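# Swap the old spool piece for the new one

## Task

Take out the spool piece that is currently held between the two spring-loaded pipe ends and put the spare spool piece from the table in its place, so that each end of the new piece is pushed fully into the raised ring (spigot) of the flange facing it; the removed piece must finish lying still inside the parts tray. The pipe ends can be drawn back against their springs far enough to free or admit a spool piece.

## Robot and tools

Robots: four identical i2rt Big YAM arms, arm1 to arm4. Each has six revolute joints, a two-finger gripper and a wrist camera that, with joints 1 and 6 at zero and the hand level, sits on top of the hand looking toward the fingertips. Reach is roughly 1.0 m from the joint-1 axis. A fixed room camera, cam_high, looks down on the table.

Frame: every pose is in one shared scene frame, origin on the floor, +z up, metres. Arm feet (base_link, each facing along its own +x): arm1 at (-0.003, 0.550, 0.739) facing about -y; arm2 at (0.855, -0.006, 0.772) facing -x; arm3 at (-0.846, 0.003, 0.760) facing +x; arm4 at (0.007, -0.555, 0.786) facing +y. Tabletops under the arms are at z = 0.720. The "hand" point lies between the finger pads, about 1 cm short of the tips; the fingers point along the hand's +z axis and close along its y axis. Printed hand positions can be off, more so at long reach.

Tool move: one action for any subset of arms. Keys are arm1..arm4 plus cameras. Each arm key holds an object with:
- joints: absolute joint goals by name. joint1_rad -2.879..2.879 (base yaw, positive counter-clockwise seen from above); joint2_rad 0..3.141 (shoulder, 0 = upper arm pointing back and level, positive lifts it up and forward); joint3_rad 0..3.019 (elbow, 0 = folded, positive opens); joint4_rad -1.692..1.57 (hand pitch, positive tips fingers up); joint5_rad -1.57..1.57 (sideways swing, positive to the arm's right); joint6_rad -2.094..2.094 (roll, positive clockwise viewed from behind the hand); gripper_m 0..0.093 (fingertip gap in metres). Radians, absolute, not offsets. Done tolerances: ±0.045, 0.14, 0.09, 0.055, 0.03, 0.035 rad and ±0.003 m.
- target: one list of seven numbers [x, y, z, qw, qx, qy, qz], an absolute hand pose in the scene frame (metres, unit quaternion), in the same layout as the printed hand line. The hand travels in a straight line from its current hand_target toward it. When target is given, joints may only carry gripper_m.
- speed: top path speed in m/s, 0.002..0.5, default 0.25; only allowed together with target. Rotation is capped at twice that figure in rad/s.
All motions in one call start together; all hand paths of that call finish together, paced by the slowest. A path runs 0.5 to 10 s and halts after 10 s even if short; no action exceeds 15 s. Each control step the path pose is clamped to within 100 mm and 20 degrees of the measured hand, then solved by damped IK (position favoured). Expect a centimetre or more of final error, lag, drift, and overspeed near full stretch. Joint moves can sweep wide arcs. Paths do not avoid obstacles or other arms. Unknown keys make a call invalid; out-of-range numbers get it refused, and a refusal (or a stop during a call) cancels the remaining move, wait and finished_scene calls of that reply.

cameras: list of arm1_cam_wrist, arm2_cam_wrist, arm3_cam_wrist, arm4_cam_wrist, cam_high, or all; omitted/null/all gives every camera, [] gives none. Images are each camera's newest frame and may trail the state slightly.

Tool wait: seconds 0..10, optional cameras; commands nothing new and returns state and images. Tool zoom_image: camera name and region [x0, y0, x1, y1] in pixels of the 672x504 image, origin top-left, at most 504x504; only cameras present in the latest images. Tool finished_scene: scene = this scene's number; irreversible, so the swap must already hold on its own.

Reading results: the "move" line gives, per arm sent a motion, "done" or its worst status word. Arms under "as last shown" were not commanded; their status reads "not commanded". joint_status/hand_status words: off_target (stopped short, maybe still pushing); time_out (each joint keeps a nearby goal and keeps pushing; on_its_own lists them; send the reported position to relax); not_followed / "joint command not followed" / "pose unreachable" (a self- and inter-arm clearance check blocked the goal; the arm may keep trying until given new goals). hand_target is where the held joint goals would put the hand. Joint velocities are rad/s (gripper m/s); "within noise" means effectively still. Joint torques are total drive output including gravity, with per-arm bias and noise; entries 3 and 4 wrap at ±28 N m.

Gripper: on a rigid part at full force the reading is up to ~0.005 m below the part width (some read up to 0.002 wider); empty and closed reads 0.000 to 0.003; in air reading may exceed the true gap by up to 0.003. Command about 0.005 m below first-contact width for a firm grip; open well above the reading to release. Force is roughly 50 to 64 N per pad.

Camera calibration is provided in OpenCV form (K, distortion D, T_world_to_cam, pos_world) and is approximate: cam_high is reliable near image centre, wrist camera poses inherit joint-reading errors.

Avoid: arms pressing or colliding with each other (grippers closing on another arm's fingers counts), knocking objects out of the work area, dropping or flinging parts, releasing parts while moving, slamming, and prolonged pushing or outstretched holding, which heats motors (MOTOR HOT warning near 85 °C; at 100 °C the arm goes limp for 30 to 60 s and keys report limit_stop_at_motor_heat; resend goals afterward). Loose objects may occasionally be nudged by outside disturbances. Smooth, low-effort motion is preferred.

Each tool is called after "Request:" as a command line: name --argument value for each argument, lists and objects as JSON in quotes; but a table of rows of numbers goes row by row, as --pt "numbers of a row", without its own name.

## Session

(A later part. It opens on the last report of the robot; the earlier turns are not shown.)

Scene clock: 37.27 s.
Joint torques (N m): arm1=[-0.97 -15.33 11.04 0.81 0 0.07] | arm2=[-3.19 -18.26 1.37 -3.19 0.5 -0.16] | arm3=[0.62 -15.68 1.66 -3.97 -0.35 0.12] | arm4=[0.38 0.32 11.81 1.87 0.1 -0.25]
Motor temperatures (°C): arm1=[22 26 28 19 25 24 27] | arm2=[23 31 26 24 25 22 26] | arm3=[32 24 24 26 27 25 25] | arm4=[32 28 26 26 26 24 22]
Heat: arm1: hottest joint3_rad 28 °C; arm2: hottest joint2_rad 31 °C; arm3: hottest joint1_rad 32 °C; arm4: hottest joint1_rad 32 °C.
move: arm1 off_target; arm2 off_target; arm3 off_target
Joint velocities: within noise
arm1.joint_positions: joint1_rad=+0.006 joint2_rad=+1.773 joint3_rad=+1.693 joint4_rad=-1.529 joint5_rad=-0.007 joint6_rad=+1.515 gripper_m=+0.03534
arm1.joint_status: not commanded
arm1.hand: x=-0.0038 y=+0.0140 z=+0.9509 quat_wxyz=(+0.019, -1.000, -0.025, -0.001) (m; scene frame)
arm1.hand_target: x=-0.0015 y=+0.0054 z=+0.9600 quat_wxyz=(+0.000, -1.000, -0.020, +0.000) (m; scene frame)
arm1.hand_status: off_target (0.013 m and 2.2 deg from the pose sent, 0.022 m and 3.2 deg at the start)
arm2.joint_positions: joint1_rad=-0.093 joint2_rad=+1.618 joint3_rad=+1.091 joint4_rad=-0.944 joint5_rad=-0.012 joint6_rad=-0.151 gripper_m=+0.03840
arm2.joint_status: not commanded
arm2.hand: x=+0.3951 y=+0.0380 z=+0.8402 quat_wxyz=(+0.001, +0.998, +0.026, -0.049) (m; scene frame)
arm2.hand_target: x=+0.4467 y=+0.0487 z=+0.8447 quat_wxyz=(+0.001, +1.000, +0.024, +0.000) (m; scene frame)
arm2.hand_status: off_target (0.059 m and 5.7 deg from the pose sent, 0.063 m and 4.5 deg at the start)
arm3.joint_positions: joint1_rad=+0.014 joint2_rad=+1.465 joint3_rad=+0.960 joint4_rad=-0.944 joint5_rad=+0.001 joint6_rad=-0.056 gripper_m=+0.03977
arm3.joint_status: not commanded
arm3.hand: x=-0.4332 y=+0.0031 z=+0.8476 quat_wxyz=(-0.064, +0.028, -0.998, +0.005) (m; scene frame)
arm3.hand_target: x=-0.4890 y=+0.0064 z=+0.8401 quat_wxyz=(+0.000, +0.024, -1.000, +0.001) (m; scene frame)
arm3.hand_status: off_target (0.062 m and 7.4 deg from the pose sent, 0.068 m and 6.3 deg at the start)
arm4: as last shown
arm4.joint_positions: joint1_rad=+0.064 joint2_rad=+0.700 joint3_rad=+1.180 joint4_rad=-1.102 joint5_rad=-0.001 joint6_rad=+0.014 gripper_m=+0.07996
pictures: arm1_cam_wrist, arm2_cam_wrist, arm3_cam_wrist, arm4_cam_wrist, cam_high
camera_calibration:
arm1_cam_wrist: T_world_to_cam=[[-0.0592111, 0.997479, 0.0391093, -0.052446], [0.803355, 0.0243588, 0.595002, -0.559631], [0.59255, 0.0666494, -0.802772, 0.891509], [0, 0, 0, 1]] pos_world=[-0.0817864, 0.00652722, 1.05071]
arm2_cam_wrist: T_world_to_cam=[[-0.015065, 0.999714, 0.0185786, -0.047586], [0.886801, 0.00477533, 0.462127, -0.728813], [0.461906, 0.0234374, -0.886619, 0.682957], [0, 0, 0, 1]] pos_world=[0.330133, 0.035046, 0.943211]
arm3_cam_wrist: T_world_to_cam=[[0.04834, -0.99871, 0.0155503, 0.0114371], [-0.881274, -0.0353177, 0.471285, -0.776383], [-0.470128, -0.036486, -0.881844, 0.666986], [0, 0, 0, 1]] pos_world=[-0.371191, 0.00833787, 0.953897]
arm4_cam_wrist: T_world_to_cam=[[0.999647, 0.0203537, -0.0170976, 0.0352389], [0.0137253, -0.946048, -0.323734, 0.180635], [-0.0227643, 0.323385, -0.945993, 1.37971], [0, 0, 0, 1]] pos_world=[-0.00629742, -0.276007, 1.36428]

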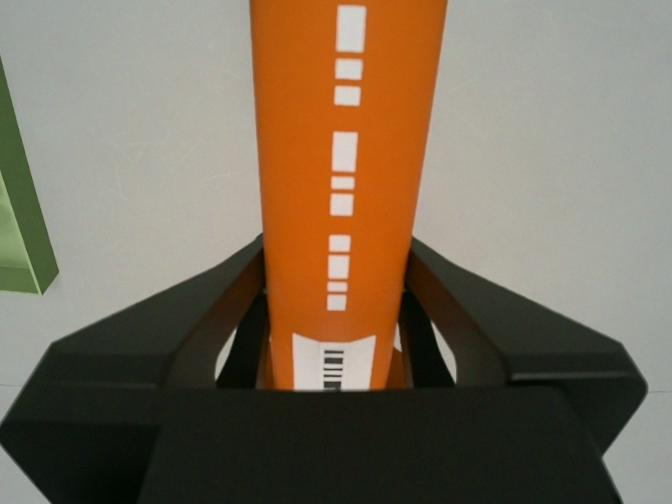

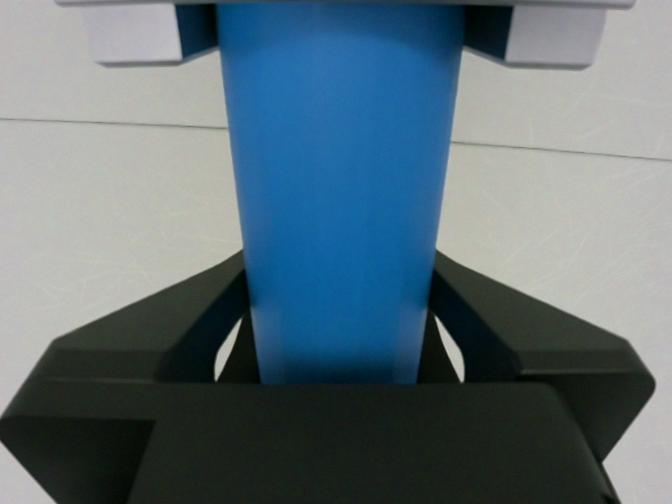

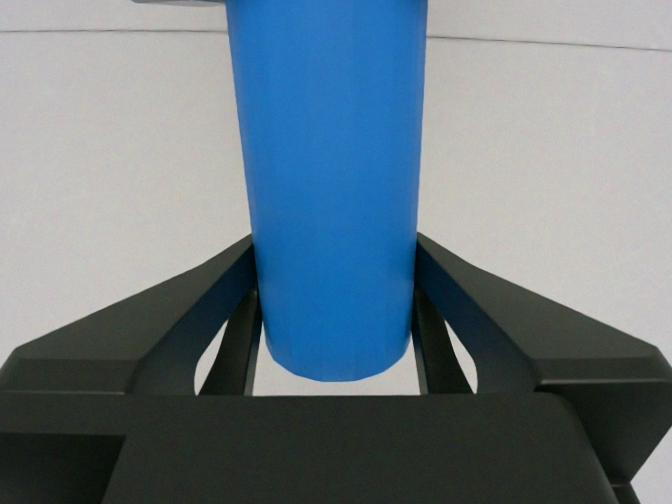

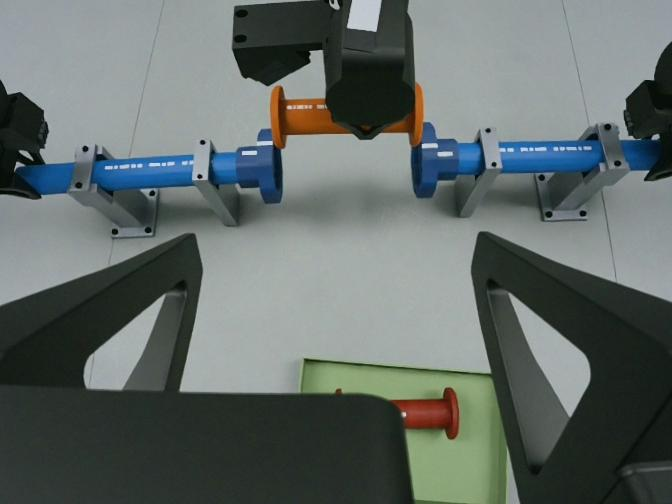

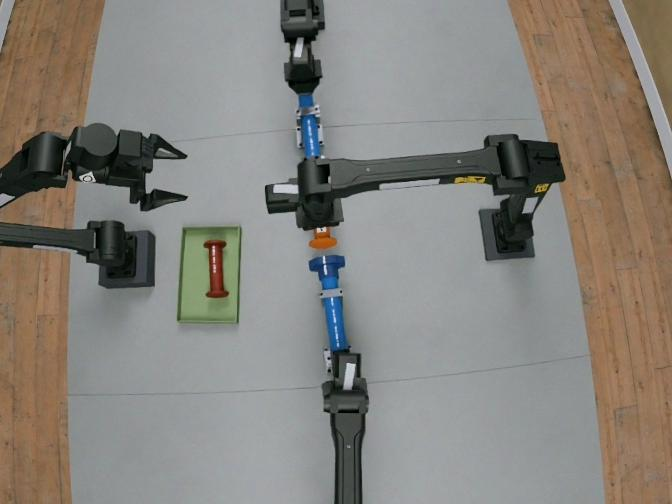

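Request:
move --arm1 '{"target":[-0.0015,0.0105,0.885,0,0.9999,0.02,0],"speed":0.1}' --cameras '["arm4_cam_wrist","cam_high","arm1_cam_wrist"]'

Request:
zoom_image --camera "arm4_cam_wrist" --region '[220, 50, 480, 230]'

Request:
zoom_image --camera "cam_high" --region '[270, 150, 390, 290]'

Scene clock: 39.23 s.
Joint torques (N m): arm1=[-1.44 -14.97 9.91 0.88 0.07 0.1] | arm2=[-3.08 -18.26 1.32 -3.18 0.51 -0.16] | arm3=[0.62 -15.68 1.72 -4.01 -0.34 0.12] | arm4=[0.5 0.32 11.84 1.83 0.08 -0.26]
Motor temperatures (°C): arm1=[22 26 28 19 25 23 27] | arm2=[23 31 26 24 25 22 26] | arm3=[32 24 24 26 27 25 25] | arm4=[32 28 26 26 26 24 21]
Heat: arm1: hottest joint3_rad 28 °C; arm2: hottest joint2_rad 31 °C; arm3: hottest joint1_rad 32 °C; arm4: hottest joint1_rad 32 °C.
move: arm1 off_target
Joint velocities: within noise
arm1.joint_positions: joint1_rad=+0.006 joint2_rad=+1.793 joint3_rad=+1.526 joint4_rad=-1.336 joint5_rad=-0.007 joint6_rad=+1.516 gripper_m=+0.03534
arm1.joint_status: not commanded
arm1.hand: x=-0.0042 y=+0.0179 z=+0.8774 quat_wxyz=(+0.016, -1.000, -0.024, -0.001) (m; scene frame)
arm1.hand_target: x=-0.0015 y=+0.0106 z=+0.8851 quat_wxyz=(+0.000, -1.000, -0.020, +0.000) (m; scene frame)
arm1.hand_status: off_target (0.011 m and 1.9 deg from the pose sent, 0.066 m and 2.2 deg at the start)
arm2, arm3, arm4: as last shown
arm2.hand: x=+0.3950 y=+0.0380 z=+0.8402 quat_wxyz=(+0.001, +0.998, +0.026, -0.050) (m; scene frame)
arm2.hand_target: x=+0.4466 y=+0.0487 z=+0.8447 quat_wxyz=(+0.001, +1.000, +0.024, +0.000) (m; scene frame)
pictures: arm1_cam_wrist, arm4_cam_wrist, cam_high
camera_calibration:
arm1_cam_wrist: T_world_to_cam=[[-0.0581149, 0.997723, 0.0342203, -0.0492377], [0.803367, 0.02639, 0.5949, -0.515667], [0.592642, 0.062064, -0.803071, 0.832871], [0, 0, 0, 1]] pos_world=[-0.0821862, 0.0110427, 0.97731]
arm4_cam_wrist: T_world_to_cam=[[0.999646, 0.0206693, -0.0167813, 0.0348945], [0.0141262, -0.946041, -0.32374, 0.180647], [-0.0225673, 0.323388, -0.945997, 1.37972], [0, 0, 0, 1]] pos_world=[-0.00629744, -0.276007, 1.36428]

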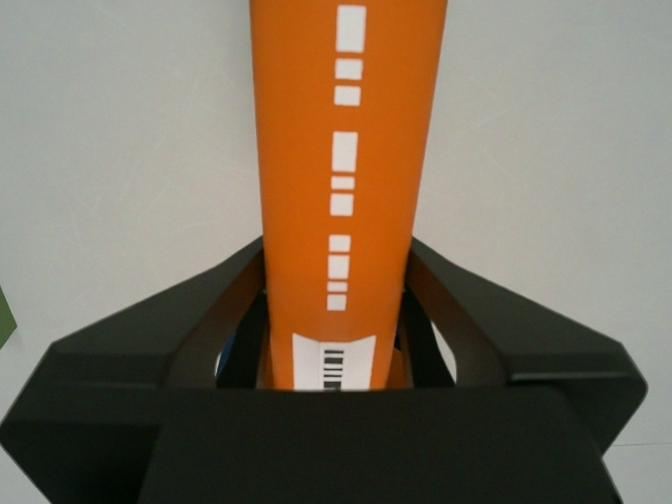

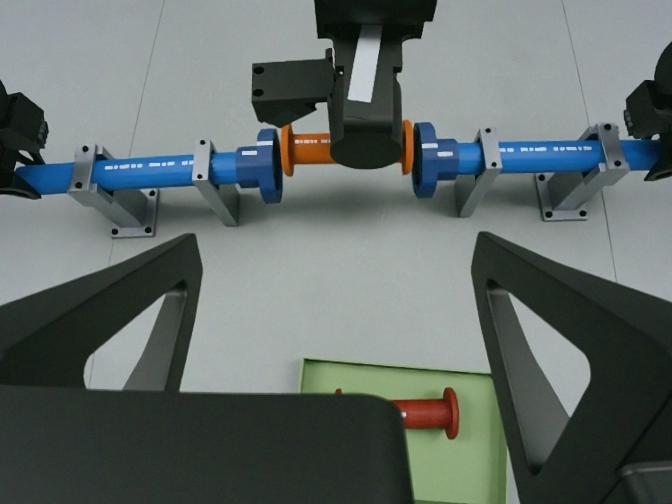

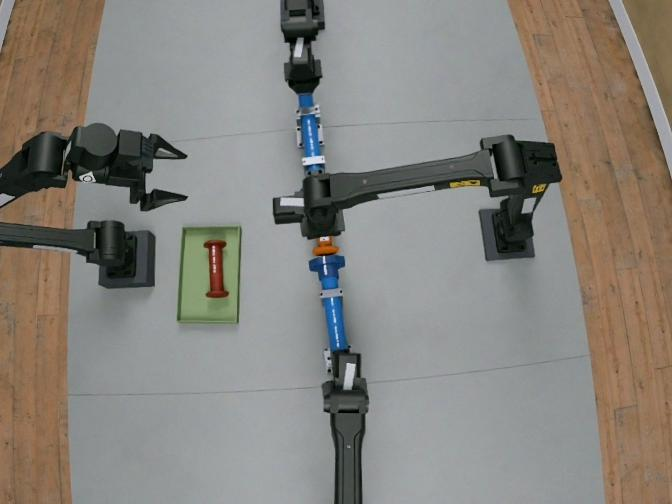

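Scaled by 1.938 from the camera's 672x504 image, which has a finer 960x720 frame.

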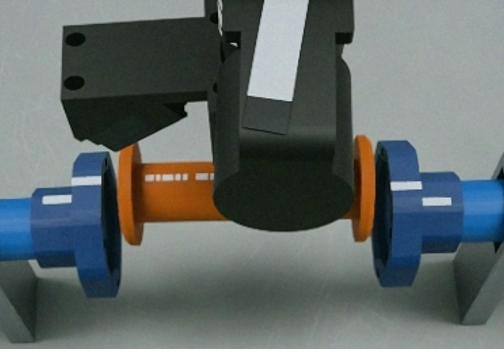

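Scaled by 3.600 from the camera's 672x504 image, which has a finer 960x720 frame.

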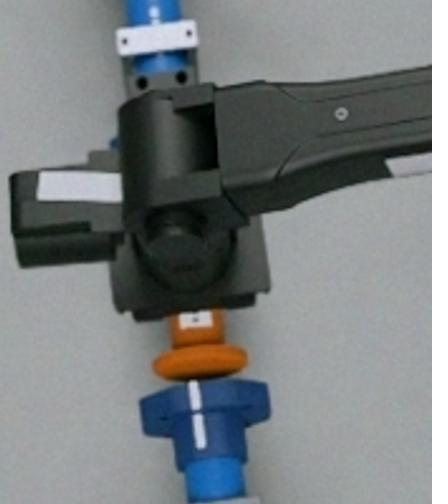

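Request:
move --arm1 '{"target":[-0.0015,0.011,0.857,0,0.9999,0.02,0],"speed":0.06}' --cameras '["arm4_cam_wrist","cam_high"]'

Request:
zoom_image --camera "arm4_cam_wrist" --region '[220, 50, 480, 230]'

Request:
zoom_image --camera "cam_high" --region '[270, 150, 390, 290]'

Scene clock: 41.23 s.
Joint torques (N m): arm1=[-0.62 -15.33 9.8 1.01 0.03 0.02] | arm2=[-3.14 -18.26 1.37 -3.21 0.51 -0.17] | arm3=[0.67 -15.62 1.62 -3.97 -0.35 0.12] | arm4=[0.62 0.44 11.85 1.85 0.09 -0.25]
Motor temperatures (°C): arm1=[22 26 28 19 25 23 27] | arm2=[23 31 26 24 25 22 26] | arm3=[32 24 24 26 27 25 25] | arm4=[32 28 26 26 26 24 21]
Heat: arm1: hottest joint3_rad 28 °C; arm2: hottest joint2_rad 31 °C; arm3: hottest joint1_rad 32 °C; arm4: hottest joint1_rad 32 °C.
move: arm1 off_target
Joint velocities: within noise
arm1.joint_positions: joint1_rad=+0.006 joint2_rad=+1.811 joint3_rad=+1.477 joint4_rad=-1.268 joint5_rad=-0.007 joint6_rad=+1.517 gripper_m=+0.03534
arm1.joint_status: not commanded
arm1.hand: x=-0.0044 y=+0.0187 z=+0.8505 quat_wxyz=(+0.015, -1.000, -0.024, -0.001) (m; scene frame)
arm1.hand_target: x=-0.0015 y=+0.0112 z=+0.8570 quat_wxyz=(+0.000, -1.000, -0.020, +0.000) (m; scene frame)
arm1.hand_status: off_target (0.011 m and 1.8 deg from the pose sent, 0.022 m and 1.9 deg at the start)
arm2, arm3, arm4: as last shown
pictures: arm4_cam_wrist, cam_high
camera_calibration:
arm4_cam_wrist: T_world_to_cam=[[0.999646, 0.0206693, -0.0167813, 0.0348945], [0.0141262, -0.946041, -0.32374, 0.180647], [-0.0225673, 0.323388, -0.945997, 1.37972], [0, 0, 0, 1]] pos_world=[-0.00629744, -0.276007, 1.36428]

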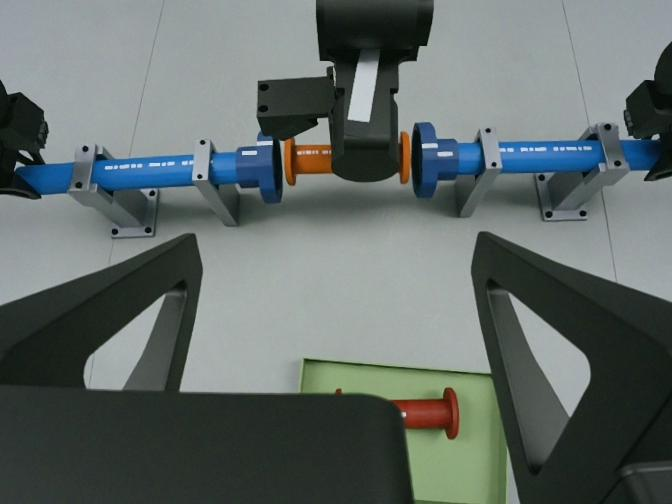

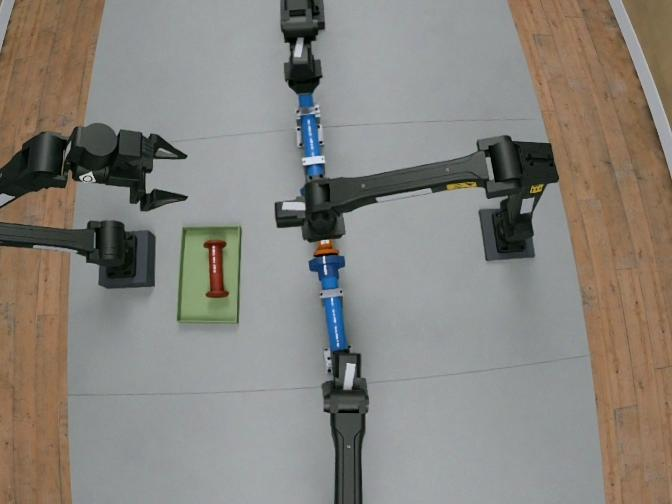

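Scaled by 1.938 from the camera's 672x504 image, which has a finer 960x720 frame.

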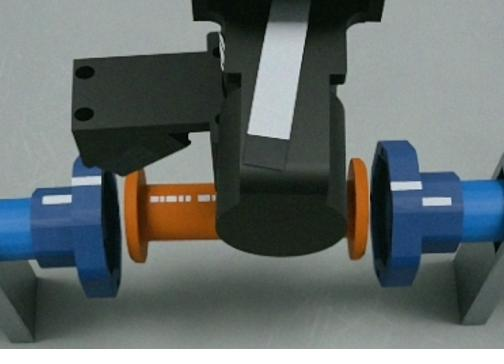

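Scaled by 3.600 from the camera's 672x504 image, which has a finer 960x720 frame.

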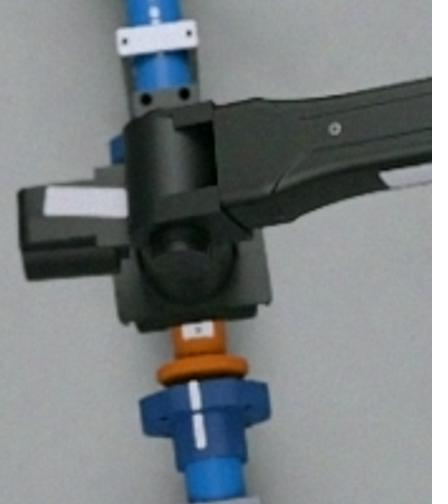

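Request:
move --arm1 '{"target":[-0.0015,0.0115,0.85,0,0.9999,0.02,0],"speed":0.06}' --cameras '[]'

Request:
move --arm2 '{"target":[0.40,0.05,0.848,0,0.9997,0.0236,0],"speed":0.03}' --arm3 '{"target":[-0.442,0.007,0.842,0,-0.0236,0.9997,0],"speed":0.03}' --cameras '["arm4_cam_wrist","cam_high"]'

Request:
zoom_image --camera "arm4_cam_wrist" --region '[220, 50, 480, 230]'

Request:
zoom_image --camera "cam_high" --region '[270, 150, 390, 290]'

Scene clock: 42.87 s.
Joint torques (N m): arm1=[-0.44 -15.27 9.65 0.92 0.01 0.11] | arm2=[-3.02 -18.26 1.37 -3.18 0.51 -0.16] | arm3=[0.56 -15.62 1.66 -3.99 -0.35 0.12] | arm4=[0.5 0.56 11.88 1.83 0.08 -0.25]
Motor temperatures (°C): arm1=[22 26 28 19 25 23 27] | arm2=[23 31 26 24 25 22 26] | arm3=[32 24 24 26 27 25 25] | arm4=[32 27 26 26 26 24 21]
Heat: arm1: hottest joint3_rad 28 °C; arm2: hottest joint2_rad 31 °C; arm3: hottest joint1_rad 32 °C; arm4: hottest joint1_rad 32 °C.
move: arm1 done
Joint velocities: within noise
arm1.joint_positions: joint1_rad=+0.006 joint2_rad=+1.811 joint3_rad=+1.466 joint4_rad=-1.250 joint5_rad=-0.007 joint6_rad=+1.517 gripper_m=+0.03534
arm1.joint_status: not commanded
arm1.hand: x=-0.0044 y=+0.0184 z=+0.8466 quat_wxyz=(+0.012, -1.000, -0.024, -0.001) (m; scene frame)
arm1.hand_target: x=-0.0015 y=+0.0115 z=+0.8502 quat_wxyz=(+0.000, -1.000, -0.020, +0.000) (m; scene frame)
arm1.hand_status: done (0.008 m and 1.4 deg from the pose sent, 0.008 m and 1.8 deg at the start)
arm2.joint_positions: joint1_rad=-0.093 joint2_rad=+1.618 joint3_rad=+1.091 joint4_rad=-0.944 joint5_rad=-0.013 joint6_rad=-0.151 gripper_m=+0.03840
arm2.joint_status: not commanded
arm2.hand: x=+0.3950 y=+0.0379 z=+0.8402 quat_wxyz=(+0.001, +0.998, +0.026, -0.050) (m; scene frame)
arm2.hand_target: x=+0.4465 y=+0.0487 z=+0.8447 quat_wxyz=(+0.001, +1.000, +0.024, +0.000) (m; scene frame)
arm2.hand_status: not commanded
arm3, arm4: as last shown
pictures: none
No camera images: "cameras" was empty.

Scene clock: 44.93 s.
Joint torques (N m): arm1=[-1.26 -15.03 9.5 0.77 0.12 0.12] | arm2=[-2.2 -14.21 6.97 -2.93 0.83 -0.06] | arm3=[0.67 -11.05 7.88 -2.97 -0.31 0.12] | arm4=[0.44 0.44 11.88 1.78 0.1 -0.24]
Motor temperatures (°C): arm1=[22 26 28 19 25 23 27] | arm2=[23 31 26 24 25 22 26] | arm3=[32 24 24 26 27 25 25] | arm4=[32 27 27 26 26 24 21]
Heat: arm1: hottest joint3_rad 28 °C; arm2: hottest joint2_rad 31 °C; arm3: hottest joint1_rad 32 °C; arm4: hottest joint1_rad 32 °C.
move: arm2 off_target; arm3 off_target
Joint velocities: within noise
arm1, arm4: as last shown
arm1.hand_target: x=-0.0015 y=+0.0116 z=+0.8502 quat_wxyz=(+0.000, -1.000, -0.020, +0.000) (m; scene frame)
arm2.joint_positions: joint1_rad=-0.093 joint2_rad=+1.666 joint3_rad=+1.156 joint4_rad=-0.986 joint5_rad=-0.019 joint6_rad=-0.150 gripper_m=+0.03840
arm2.joint_status: not commanded
arm2.hand: x=+0.3801 y=+0.0383 z=+0.8407 quat_wxyz=(+0.005, +0.999, +0.026, -0.037) (m; scene frame)
arm2.hand_target: x=+0.3994 y=+0.0494 z=+0.8480 quat_wxyz=(+0.001, +1.000, +0.024, -0.001) (m; scene frame)
arm2.hand_status: off_target (0.024 m and 4.3 deg from the pose sent, 0.015 m and 5.7 deg at the start)
arm3.joint_positions: joint1_rad=+0.014 joint2_rad=+1.516 joint3_rad=+1.020 joint4_rad=-0.984 joint5_rad=+0.001 joint6_rad=-0.057 gripper_m=+0.03977
arm3.joint_status: not commanded
arm3.hand: x=-0.4194 y=+0.0033 z=+0.8483 quat_wxyz=(-0.049, +0.028, -0.998, +0.004) (m; scene frame)
arm3.hand_target: x=-0.4413 y=+0.0068 z=+0.8428 quat_wxyz=(-0.001, +0.024, -1.000, +0.001) (m; scene frame)
arm3.hand_status: off_target (0.024 m and 5.6 deg from the pose sent, 0.011 m and 7.4 deg at the start)
pictures: arm4_cam_wrist, cam_high
camera_calibration:
arm4_cam_wrist: T_world_to_cam=[[0.999646, 0.0206693, -0.0167813, 0.0348945], [0.0141262, -0.946041, -0.32374, 0.180647], [-0.0225673, 0.323388, -0.945997, 1.37972], [0, 0, 0, 1]] pos_world=[-0.00629744, -0.276007, 1.36428]

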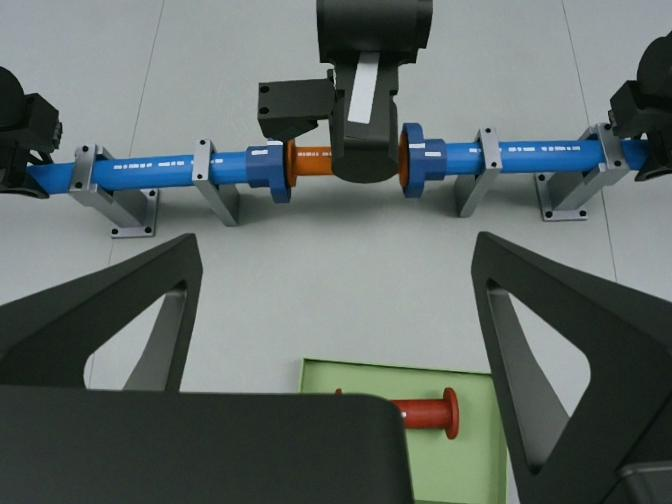

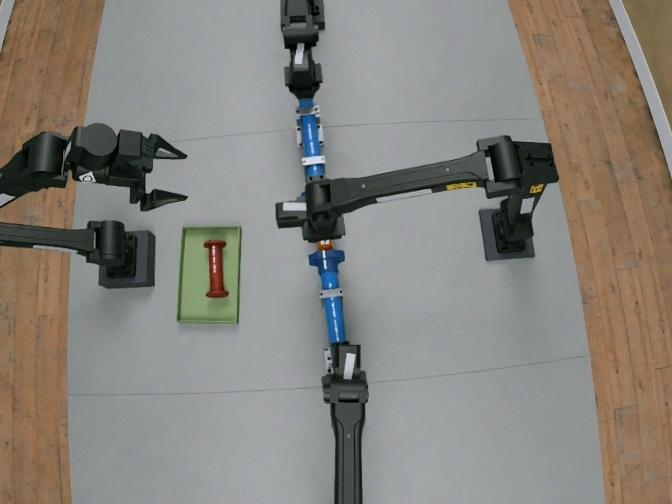

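Scaled by 1.938 from the camera's 672x504 image, which has a finer 960x720 frame.

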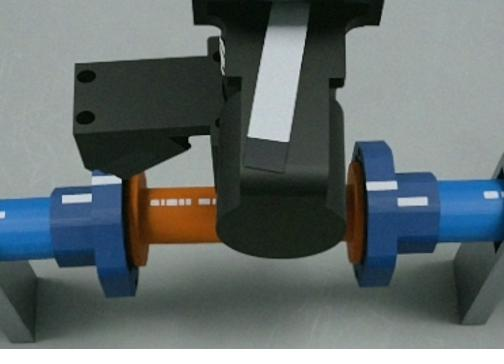

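Scaled by 3.600 from the camera's 672x504 image, which has a finer 960x720 frame.

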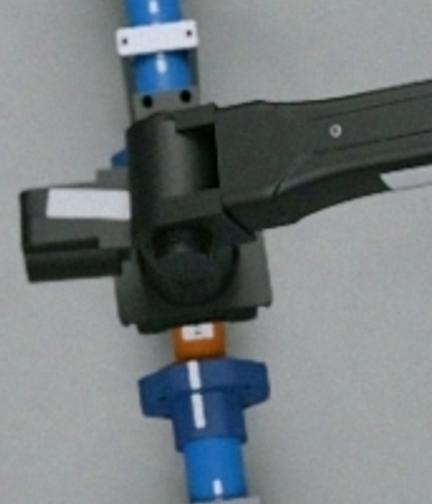

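Request:
move --arm2 '{"target":[0.365,0.048,0.848,0,0.9997,0.0236,0],"speed":0.03}' --arm3 '{"target":[-0.405,0.008,0.842,0,-0.0236,0.9997,0],"speed":0.03}' --cameras '["arm4_cam_wrist","cam_high"]'

Request:
zoom_image --camera "arm4_cam_wrist" --region '[220, 50, 480, 230]'

Scene clock: 47.03 s.
Joint torques (N m): arm1=[-0.97 -14.92 9.68 0.73 0.02 0.12] | arm2=[-1.44 -12.57 9.54 -0.47 0.9 0.03] | arm3=[0.85 -9 10.91 -0.01 -0.25 0.17] | arm4=[0.79 0.38 11.82 1.83 0.1 -0.26]
Motor temperatures (°C): arm1=[22 26 29 19 25 23 27] | arm2=[23 31 26 24 25 22 26] | arm3=[32 24 24 26 27 25 25] | arm4=[32 27 27 26 26 24 21]
Heat: arm1: hottest joint3_rad 29 °C; arm2: hottest joint2_rad 31 °C; arm3: hottest joint1_rad 32 °C; arm4: hottest joint1_rad 32 °C.
move: arm2 off_target; arm3 off_target
Joint velocities: within noise
arm1.joint_positions: joint1_rad=+0.006 joint2_rad=+1.812 joint3_rad=+1.466 joint4_rad=-1.247 joint5_rad=-0.007 joint6_rad=+1.517 gripper_m=+0.03534
arm1.joint_status: not commanded
arm1.hand: x=-0.0043 y=+0.0178 z=+0.8462 quat_wxyz=(+0.011, -1.000, -0.024, -0.001) (m; scene frame)
arm1.hand_target: x=-0.0014 y=+0.0115 z=+0.8501 quat_wxyz=(+0.000, -1.000, -0.020, +0.000) (m; scene frame)
arm1.hand_status: not commanded
arm2.joint_positions: joint1_rad=-0.091 joint2_rad=+1.716 joint3_rad=+1.226 joint4_rad=-1.081 joint5_rad=-0.019 joint6_rad=-0.149 gripper_m=+0.03840
arm2.joint_status: not commanded
arm2.hand: x=+0.3763 y=+0.0378 z=+0.8408 quat_wxyz=(+0.010, +1.000, +0.026, +0.000) (m; scene frame)
arm2.hand_target: x=+0.3655 y=+0.0480 z=+0.8481 quat_wxyz=(+0.000, +1.000, +0.024, +0.000) (m; scene frame)
arm2.hand_status: off_target (0.017 m and 1.2 deg from the pose sent, 0.019 m and 4.3 deg at the start)
arm3.joint_positions: joint1_rad=+0.014 joint2_rad=+1.572 joint3_rad=+1.089 joint4_rad=-1.070 joint5_rad=-0.002 joint6_rad=-0.060 gripper_m=+0.03977
arm3.joint_status: not commanded
arm3.hand: x=-0.4139 y=+0.0037 z=+0.8484 quat_wxyz=(-0.012, +0.030, -0.999, +0.002) (m; scene frame)
arm3.hand_target: x=-0.4055 y=+0.0080 z=+0.8419 quat_wxyz=(-0.001, +0.024, -1.000, +0.000) (m; scene frame)
arm3.hand_status: off_target (0.012 m and 1.6 deg from the pose sent, 0.017 m and 5.6 deg at the start)
arm4: as last shown
pictures: arm4_cam_wrist, cam_high
camera_calibration:
arm4_cam_wrist: T_world_to_cam=[[0.999646, 0.0206693, -0.0167813, 0.0348945], [0.0141262, -0.946041, -0.32374, 0.180647], [-0.0225673, 0.323388, -0.945997, 1.37972], [0, 0, 0, 1]] pos_world=[-0.00629744, -0.276007, 1.36428]

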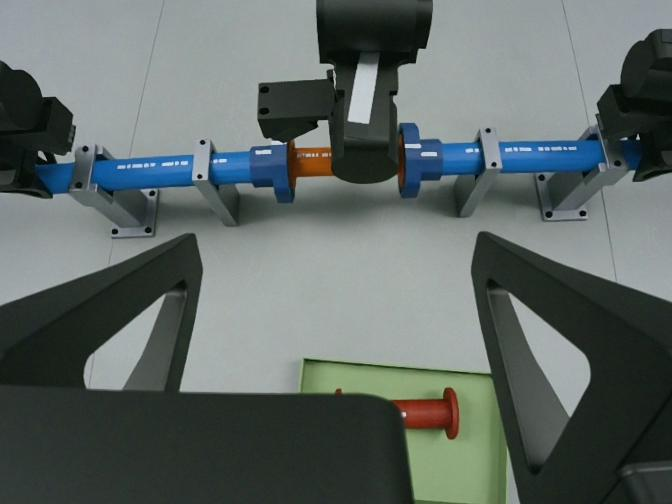

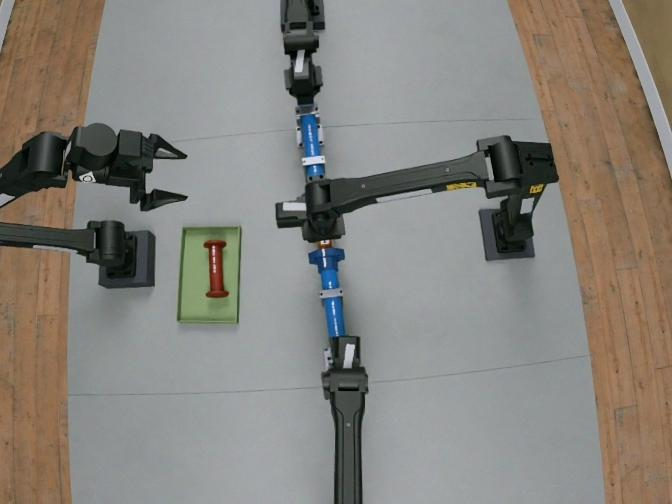

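Scaled by 1.938 from the camera's 672x504 image, which has a finer 960x720 frame.

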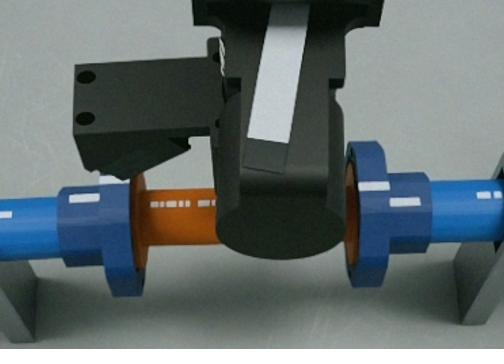

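Request:
move --arm2 '{"joints":{"gripper_m":0.08}}' --arm3 '{"joints":{"gripper_m":0.08}}' --cameras '["arm2_cam_wrist","arm4_cam_wrist","arm3_cam_wrist"]'

Request:
zoom_image --camera "arm4_cam_wrist" --region '[250, 100, 450, 220]'

Scene clock: 48.00 s.
Joint torques (N m): arm1=[-0.67 -14.74 9.69 0.76 0.06 0.1] | arm2=[-1.26 -12.63 9.35 0.03 0.18 0.03] | arm3=[0.91 -11.4 10.7 0.16 -0.24 0.08] | arm4=[0.67 0.5 11.81 1.88 0.11 -0.27]
Motor temperatures (°C): arm1=[22 26 29 19 25 23 27] | arm2=[23 31 26 24 25 22 26] | arm3=[32 24 24 26 27 25 25] | arm4=[32 27 27 26 26 24 21]
Heat: arm1: hottest joint3_rad 29 °C; arm2: hottest joint2_rad 31 °C; arm3: hottest joint1_rad 32 °C; arm4: hottest joint1_rad 32 °C.
move: arm2 done; arm3 done
Joint velocities: within noise
arm1.joint_positions: joint1_rad=+0.006 joint2_rad=+1.812 joint3_rad=+1.466 joint4_rad=-1.245 joint5_rad=-0.007 joint6_rad=+1.517 gripper_m=+0.03534
arm1.joint_status: not commanded
arm1.hand: x=-0.0043 y=+0.0171 z=+0.8462 quat_wxyz=(+0.009, -1.000, -0.024, -0.001) (m; scene frame)
arm1.hand_target: x=-0.0014 y=+0.0116 z=+0.8501 quat_wxyz=(+0.000, -1.000, -0.020, +0.000) (m; scene frame)
arm1.hand_status: not commanded
arm2.joint_positions: joint1_rad=-0.092 joint2_rad=+1.718 joint3_rad=+1.228 joint4_rad=-1.095 joint5_rad=-0.002 joint6_rad=-0.149 gripper_m=+0.07988
arm2.joint_status: all done
arm2.hand: x=+0.3794 y=+0.0408 z=+0.8409 quat_wxyz=(+0.003, +1.000, +0.026, +0.008) (m; scene frame)
arm2.hand_target: x=+0.3654 y=+0.0479 z=+0.8481 quat_wxyz=(+0.000, +1.000, +0.024, -0.001) (m; scene frame)
arm2.hand_status: not commanded
arm3.joint_positions: joint1_rad=+0.014 joint2_rad=+1.597 joint3_rad=+1.089 joint4_rad=-1.077 joint5_rad=-0.002 joint6_rad=-0.049 gripper_m=+0.07983
arm3.joint_status: all done
arm3.hand: x=-0.4167 y=+0.0037 z=+0.8382 quat_wxyz=(+0.004, +0.025, -1.000, +0.001) (m; scene frame)
arm3.hand_target: x=-0.4053 y=+0.0081 z=+0.8420 quat_wxyz=(-0.001, +0.024, -1.000, +0.000) (m; scene frame)
arm3.hand_status: not commanded
arm4: as last shown
pictures: arm2_cam_wrist, arm3_cam_wrist, arm4_cam_wrist
camera_calibration:
arm2_cam_wrist: T_world_to_cam=[[-0.0160092, 0.999747, 0.0157945, -0.0479612], [0.828205, 0.00440871, 0.560408, -0.775579], [0.560197, 0.0220528, -0.828066, 0.604225], [0, 0, 0, 1]] pos_world=[0.303086, 0.0380435, 0.935737]
arm3_cam_wrist: T_world_to_cam=[[0.0424989, -0.999081, 0.00556402, 0.0172173], [-0.809834, -0.0311861, 0.58583, -0.823621], [-0.585118, -0.029403, -0.810415, 0.558728], [0, 0, 0, 1]] pos_world=[-0.340806, 0.00794425, 0.935208]
arm4_cam_wrist: T_world_to_cam=[[0.999646, 0.0206693, -0.0167813, 0.0348945], [0.0141262, -0.946041, -0.32374, 0.180647], [-0.0225673, 0.323388, -0.945997, 1.37972], [0, 0, 0, 1]] pos_world=[-0.00629744, -0.276007, 1.36428]

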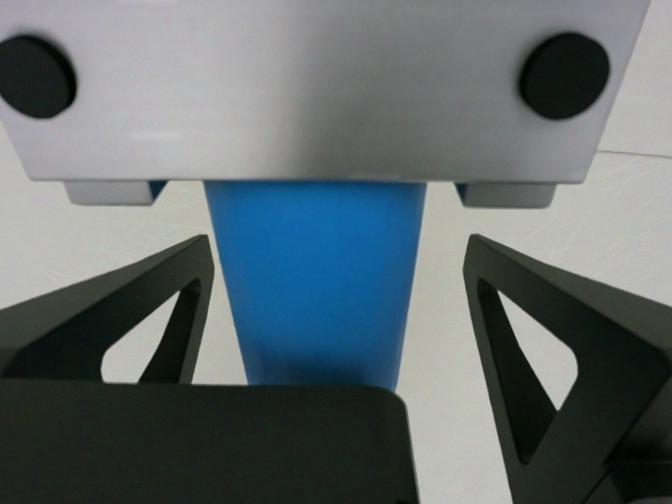

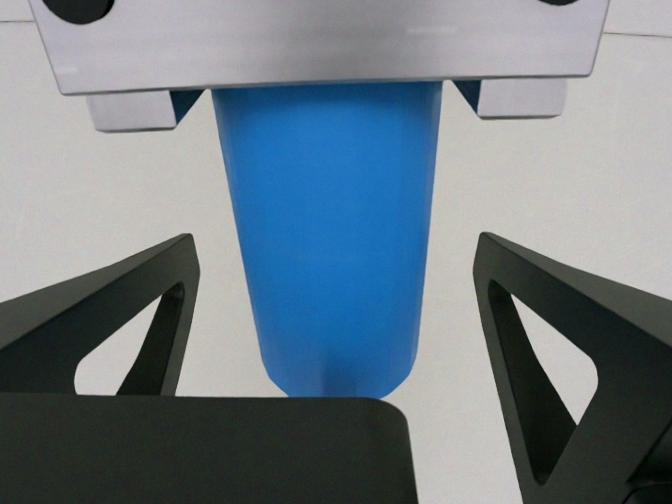

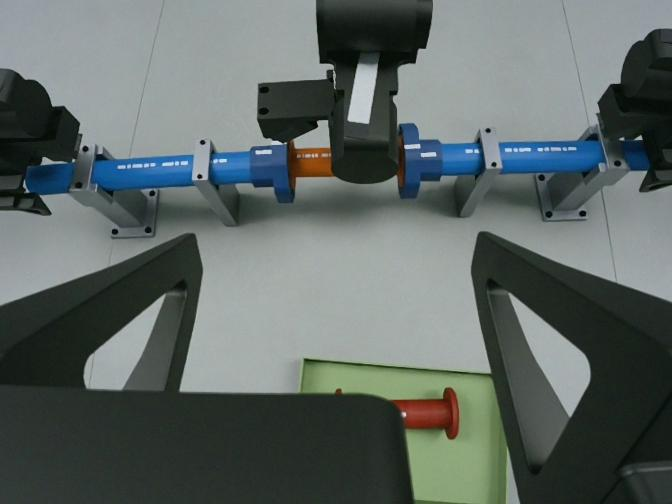

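Scaled by 2.520 from the camera's 672x504 image, which has a finer 960x720 frame.

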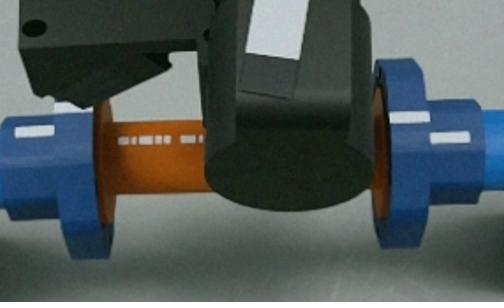

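Request:
move --arm1 '{"target":[-0.0015,0.0115,0.849,0,0.9994,0.035,0],"speed":0.06}' --cameras '["arm4_cam_wrist","cam_high"]'

Request:
zoom_image --camera "arm4_cam_wrist" --region '[250, 100, 450, 220]'

Request:
zoom_image --camera "cam_high" --region '[270, 150, 390, 290]'

Scene clock: 49.83 s.
Joint torques (N m): arm1=[-0.67 -15.15 9.54 0.35 0.02 -0.07] | arm2=[-1.32 -12.63 9.37 0.01 0.19 0.04] | arm3=[0.79 -11.58 10.7 0.21 -0.23 0.08] | arm4=[0.62 0.56 11.88 1.87 0.1 -0.25]
Motor temperatures (°C): arm1=[22 26 29 19 25 23 27] | arm2=[23 31 26 24 25 22 26] | arm3=[32 24 25 26 27 25 25] | arm4=[32 27 27 26 26 24 21]
Heat: arm1: hottest joint3_rad 29 °C; arm2: hottest joint2_rad 31 °C; arm3: hottest joint1_rad 32 °C; arm4: hottest joint1_rad 32 °C.
move: arm1 done
Joint velocities: within noise
arm1.joint_positions: joint1_rad=+0.006 joint2_rad=+1.812 joint3_rad=+1.466 joint4_rad=-1.242 joint5_rad=-0.006 joint6_rad=+1.501 gripper_m=+0.03535
arm1.joint_status: not commanded
arm1.hand: x=-0.0044 y=+0.0164 z=+0.8462 quat_wxyz=(+0.008, -0.999, -0.032, +0.000) (m; scene frame)
arm1.hand_target: x=-0.0014 y=+0.0116 z=+0.8491 quat_wxyz=(+0.000, -0.999, -0.035, +0.000) (m; scene frame)
arm1.hand_status: done (0.006 m and 1.0 deg from the pose sent, 0.007 m and 1.6 deg at the start)
arm2.joint_positions: joint1_rad=-0.092 joint2_rad=+1.718 joint3_rad=+1.228 joint4_rad=-1.096 joint5_rad=-0.002 joint6_rad=-0.149 gripper_m=+0.07995
arm2.joint_status: not commanded
arm2.hand: x=+0.3795 y=+0.0407 z=+0.8409 quat_wxyz=(+0.003, +1.000, +0.026, +0.008) (m; scene frame)
arm2.hand_target: x=+0.3655 y=+0.0479 z=+0.8481 quat_wxyz=(+0.000, +1.000, +0.024, -0.001) (m; scene frame)
arm2.hand_status: not commanded
arm3: as last shown
arm3.joint_positions: joint1_rad=+0.014 joint2_rad=+1.597 joint3_rad=+1.089 joint4_rad=-1.077 joint5_rad=-0.002 joint6_rad=-0.049 gripper_m=+0.07989
arm3.hand: x=-0.4167 y=+0.0037 z=+0.8382 quat_wxyz=(+0.004, +0.024, -1.000, +0.001) (m; scene frame)
arm4.joint_positions: joint1_rad=+0.064 joint2_rad=+0.700 joint3_rad=+1.180 joint4_rad=-1.102 joint5_rad=-0.001 joint6_rad=+0.014 gripper_m=+0.07996
arm4.joint_status: not commanded
arm4.hand: x=-0.0097 y=-0.2411 z=+1.2452 quat_wxyz=(-0.313, +0.641, -0.617, -0.333) (m; scene frame)
arm4.hand_target: x=-0.0114 y=-0.2418 z=+1.2565 quat_wxyz=(-0.321, +0.643, -0.607, -0.339) (m; scene frame)
arm4.hand_status: not commanded
pictures: arm4_cam_wrist, cam_high
camera_calibration:
arm4_cam_wrist: T_world_to_cam=[[0.999646, 0.0206693, -0.0167813, 0.0348945], [0.0141262, -0.946041, -0.32374, 0.180647], [-0.0225673, 0.323388, -0.945997, 1.37972], [0, 0, 0, 1]] pos_world=[-0.00629744, -0.276007, 1.36428]

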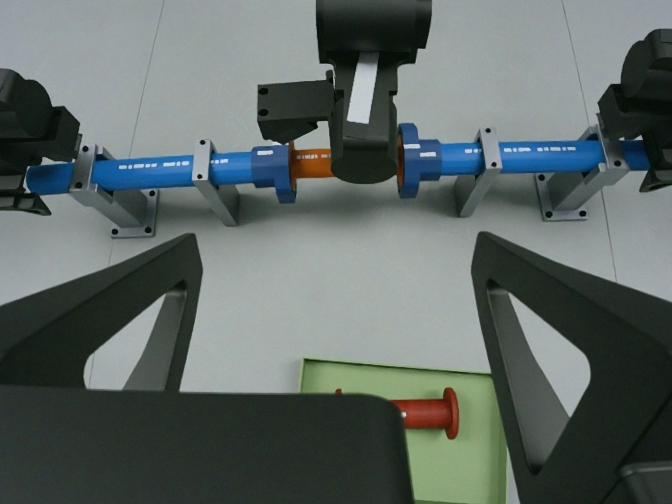

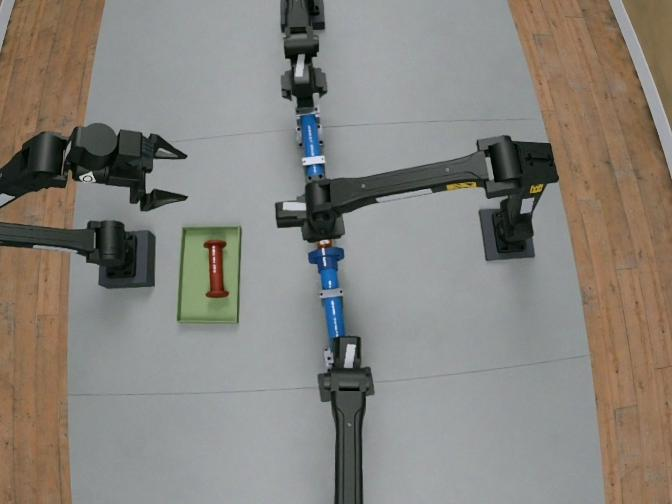

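Scaled by 2.520 from the camera's 672x504 image, which has a finer 960x720 frame.

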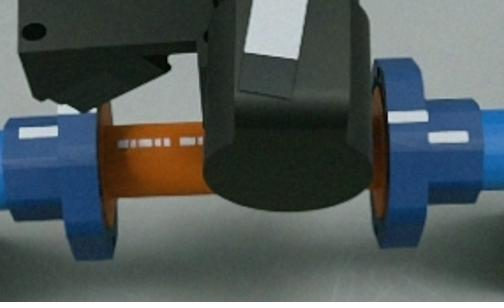

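Scaled by 3.600 from the camera's 672x504 image, which has a finer 960x720 frame.

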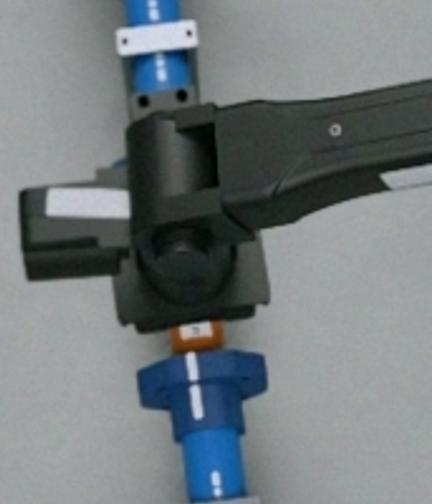

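Request:
move --arm1 '{"joints":{"gripper_m":0.05}}' --cameras '["arm4_cam_wrist","cam_high"]'

Request:
zoom_image --camera "arm4_cam_wrist" --region '[250, 100, 450, 220]'

Scene clock: 50.60 s.
Joint torques (N m): arm1=[-1.14 -15.27 9.48 0.61 -0.03 -0.06] | arm2=[-1.26 -12.63 9.39 0.03 0.18 0.03] | arm3=[0.73 -11.46 10.73 0.21 -0.24 0.07] | arm4=[0.5 0.26 11.84 1.85 0.08 -0.27]
Motor temperatures (°C): arm1=[22 26 29 19 25 23 27] | arm2=[23 31 26 24 24 22 26] | arm3=[32 24 25 26 27 25 25] | arm4=[32 27 27 26 26 24 21]
Heat: arm1: hottest joint3_rad 29 °C; arm2: hottest joint2_rad 31 °C; arm3: hottest joint1_rad 32 °C; arm4: hottest joint1_rad 32 °C.
move: arm1 done
Joint velocities: within noise
arm1.joint_positions: joint1_rad=+0.006 joint2_rad=+1.812 joint3_rad=+1.466 joint4_rad=-1.242 joint5_rad=-0.006 joint6_rad=+1.501 gripper_m=+0.04986
arm1.joint_status: all done
arm1.hand: x=-0.0044 y=+0.0164 z=+0.8462 quat_wxyz=(+0.008, -0.999, -0.032, +0.000) (m; scene frame)
arm1.hand_target: x=-0.0014 y=+0.0116 z=+0.8491 quat_wxyz=(+0.000, -0.999, -0.035, +0.000) (m; scene frame)
arm1.hand_status: not commanded
arm2, arm3, arm4: as last shown
pictures: arm4_cam_wrist, cam_high
camera_calibration:
arm4_cam_wrist: T_world_to_cam=[[0.999646, 0.0206693, -0.0167813, 0.0348945], [0.0141262, -0.946041, -0.32374, 0.180647], [-0.0225673, 0.323388, -0.945997, 1.37972], [0, 0, 0, 1]] pos_world=[-0.00629744, -0.276007, 1.36428]

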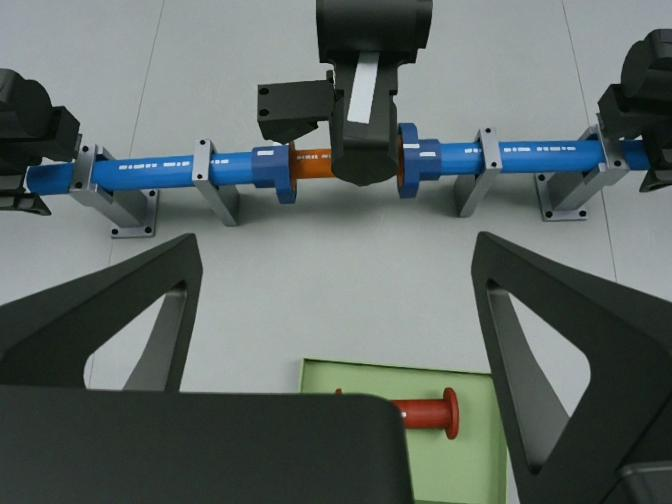

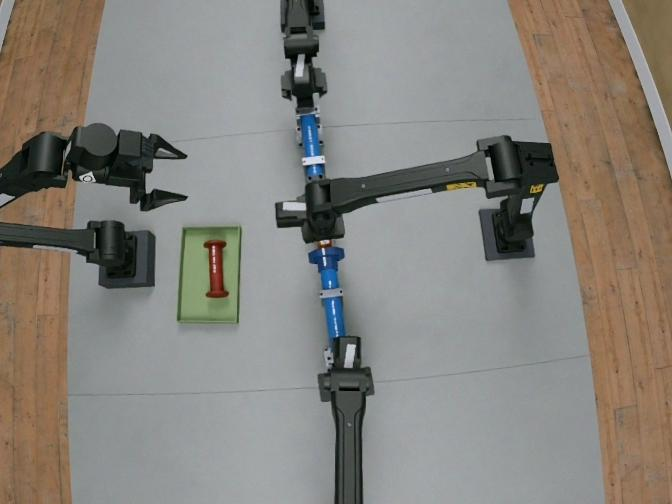

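Scaled by 2.520 from the camera's 672x504 image, which has a finer 960x720 frame.

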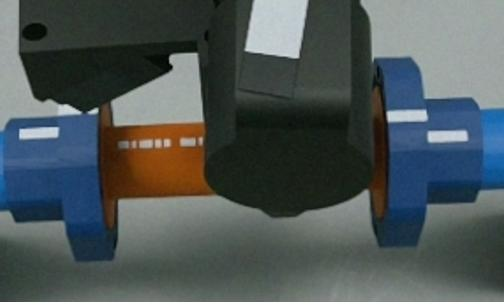

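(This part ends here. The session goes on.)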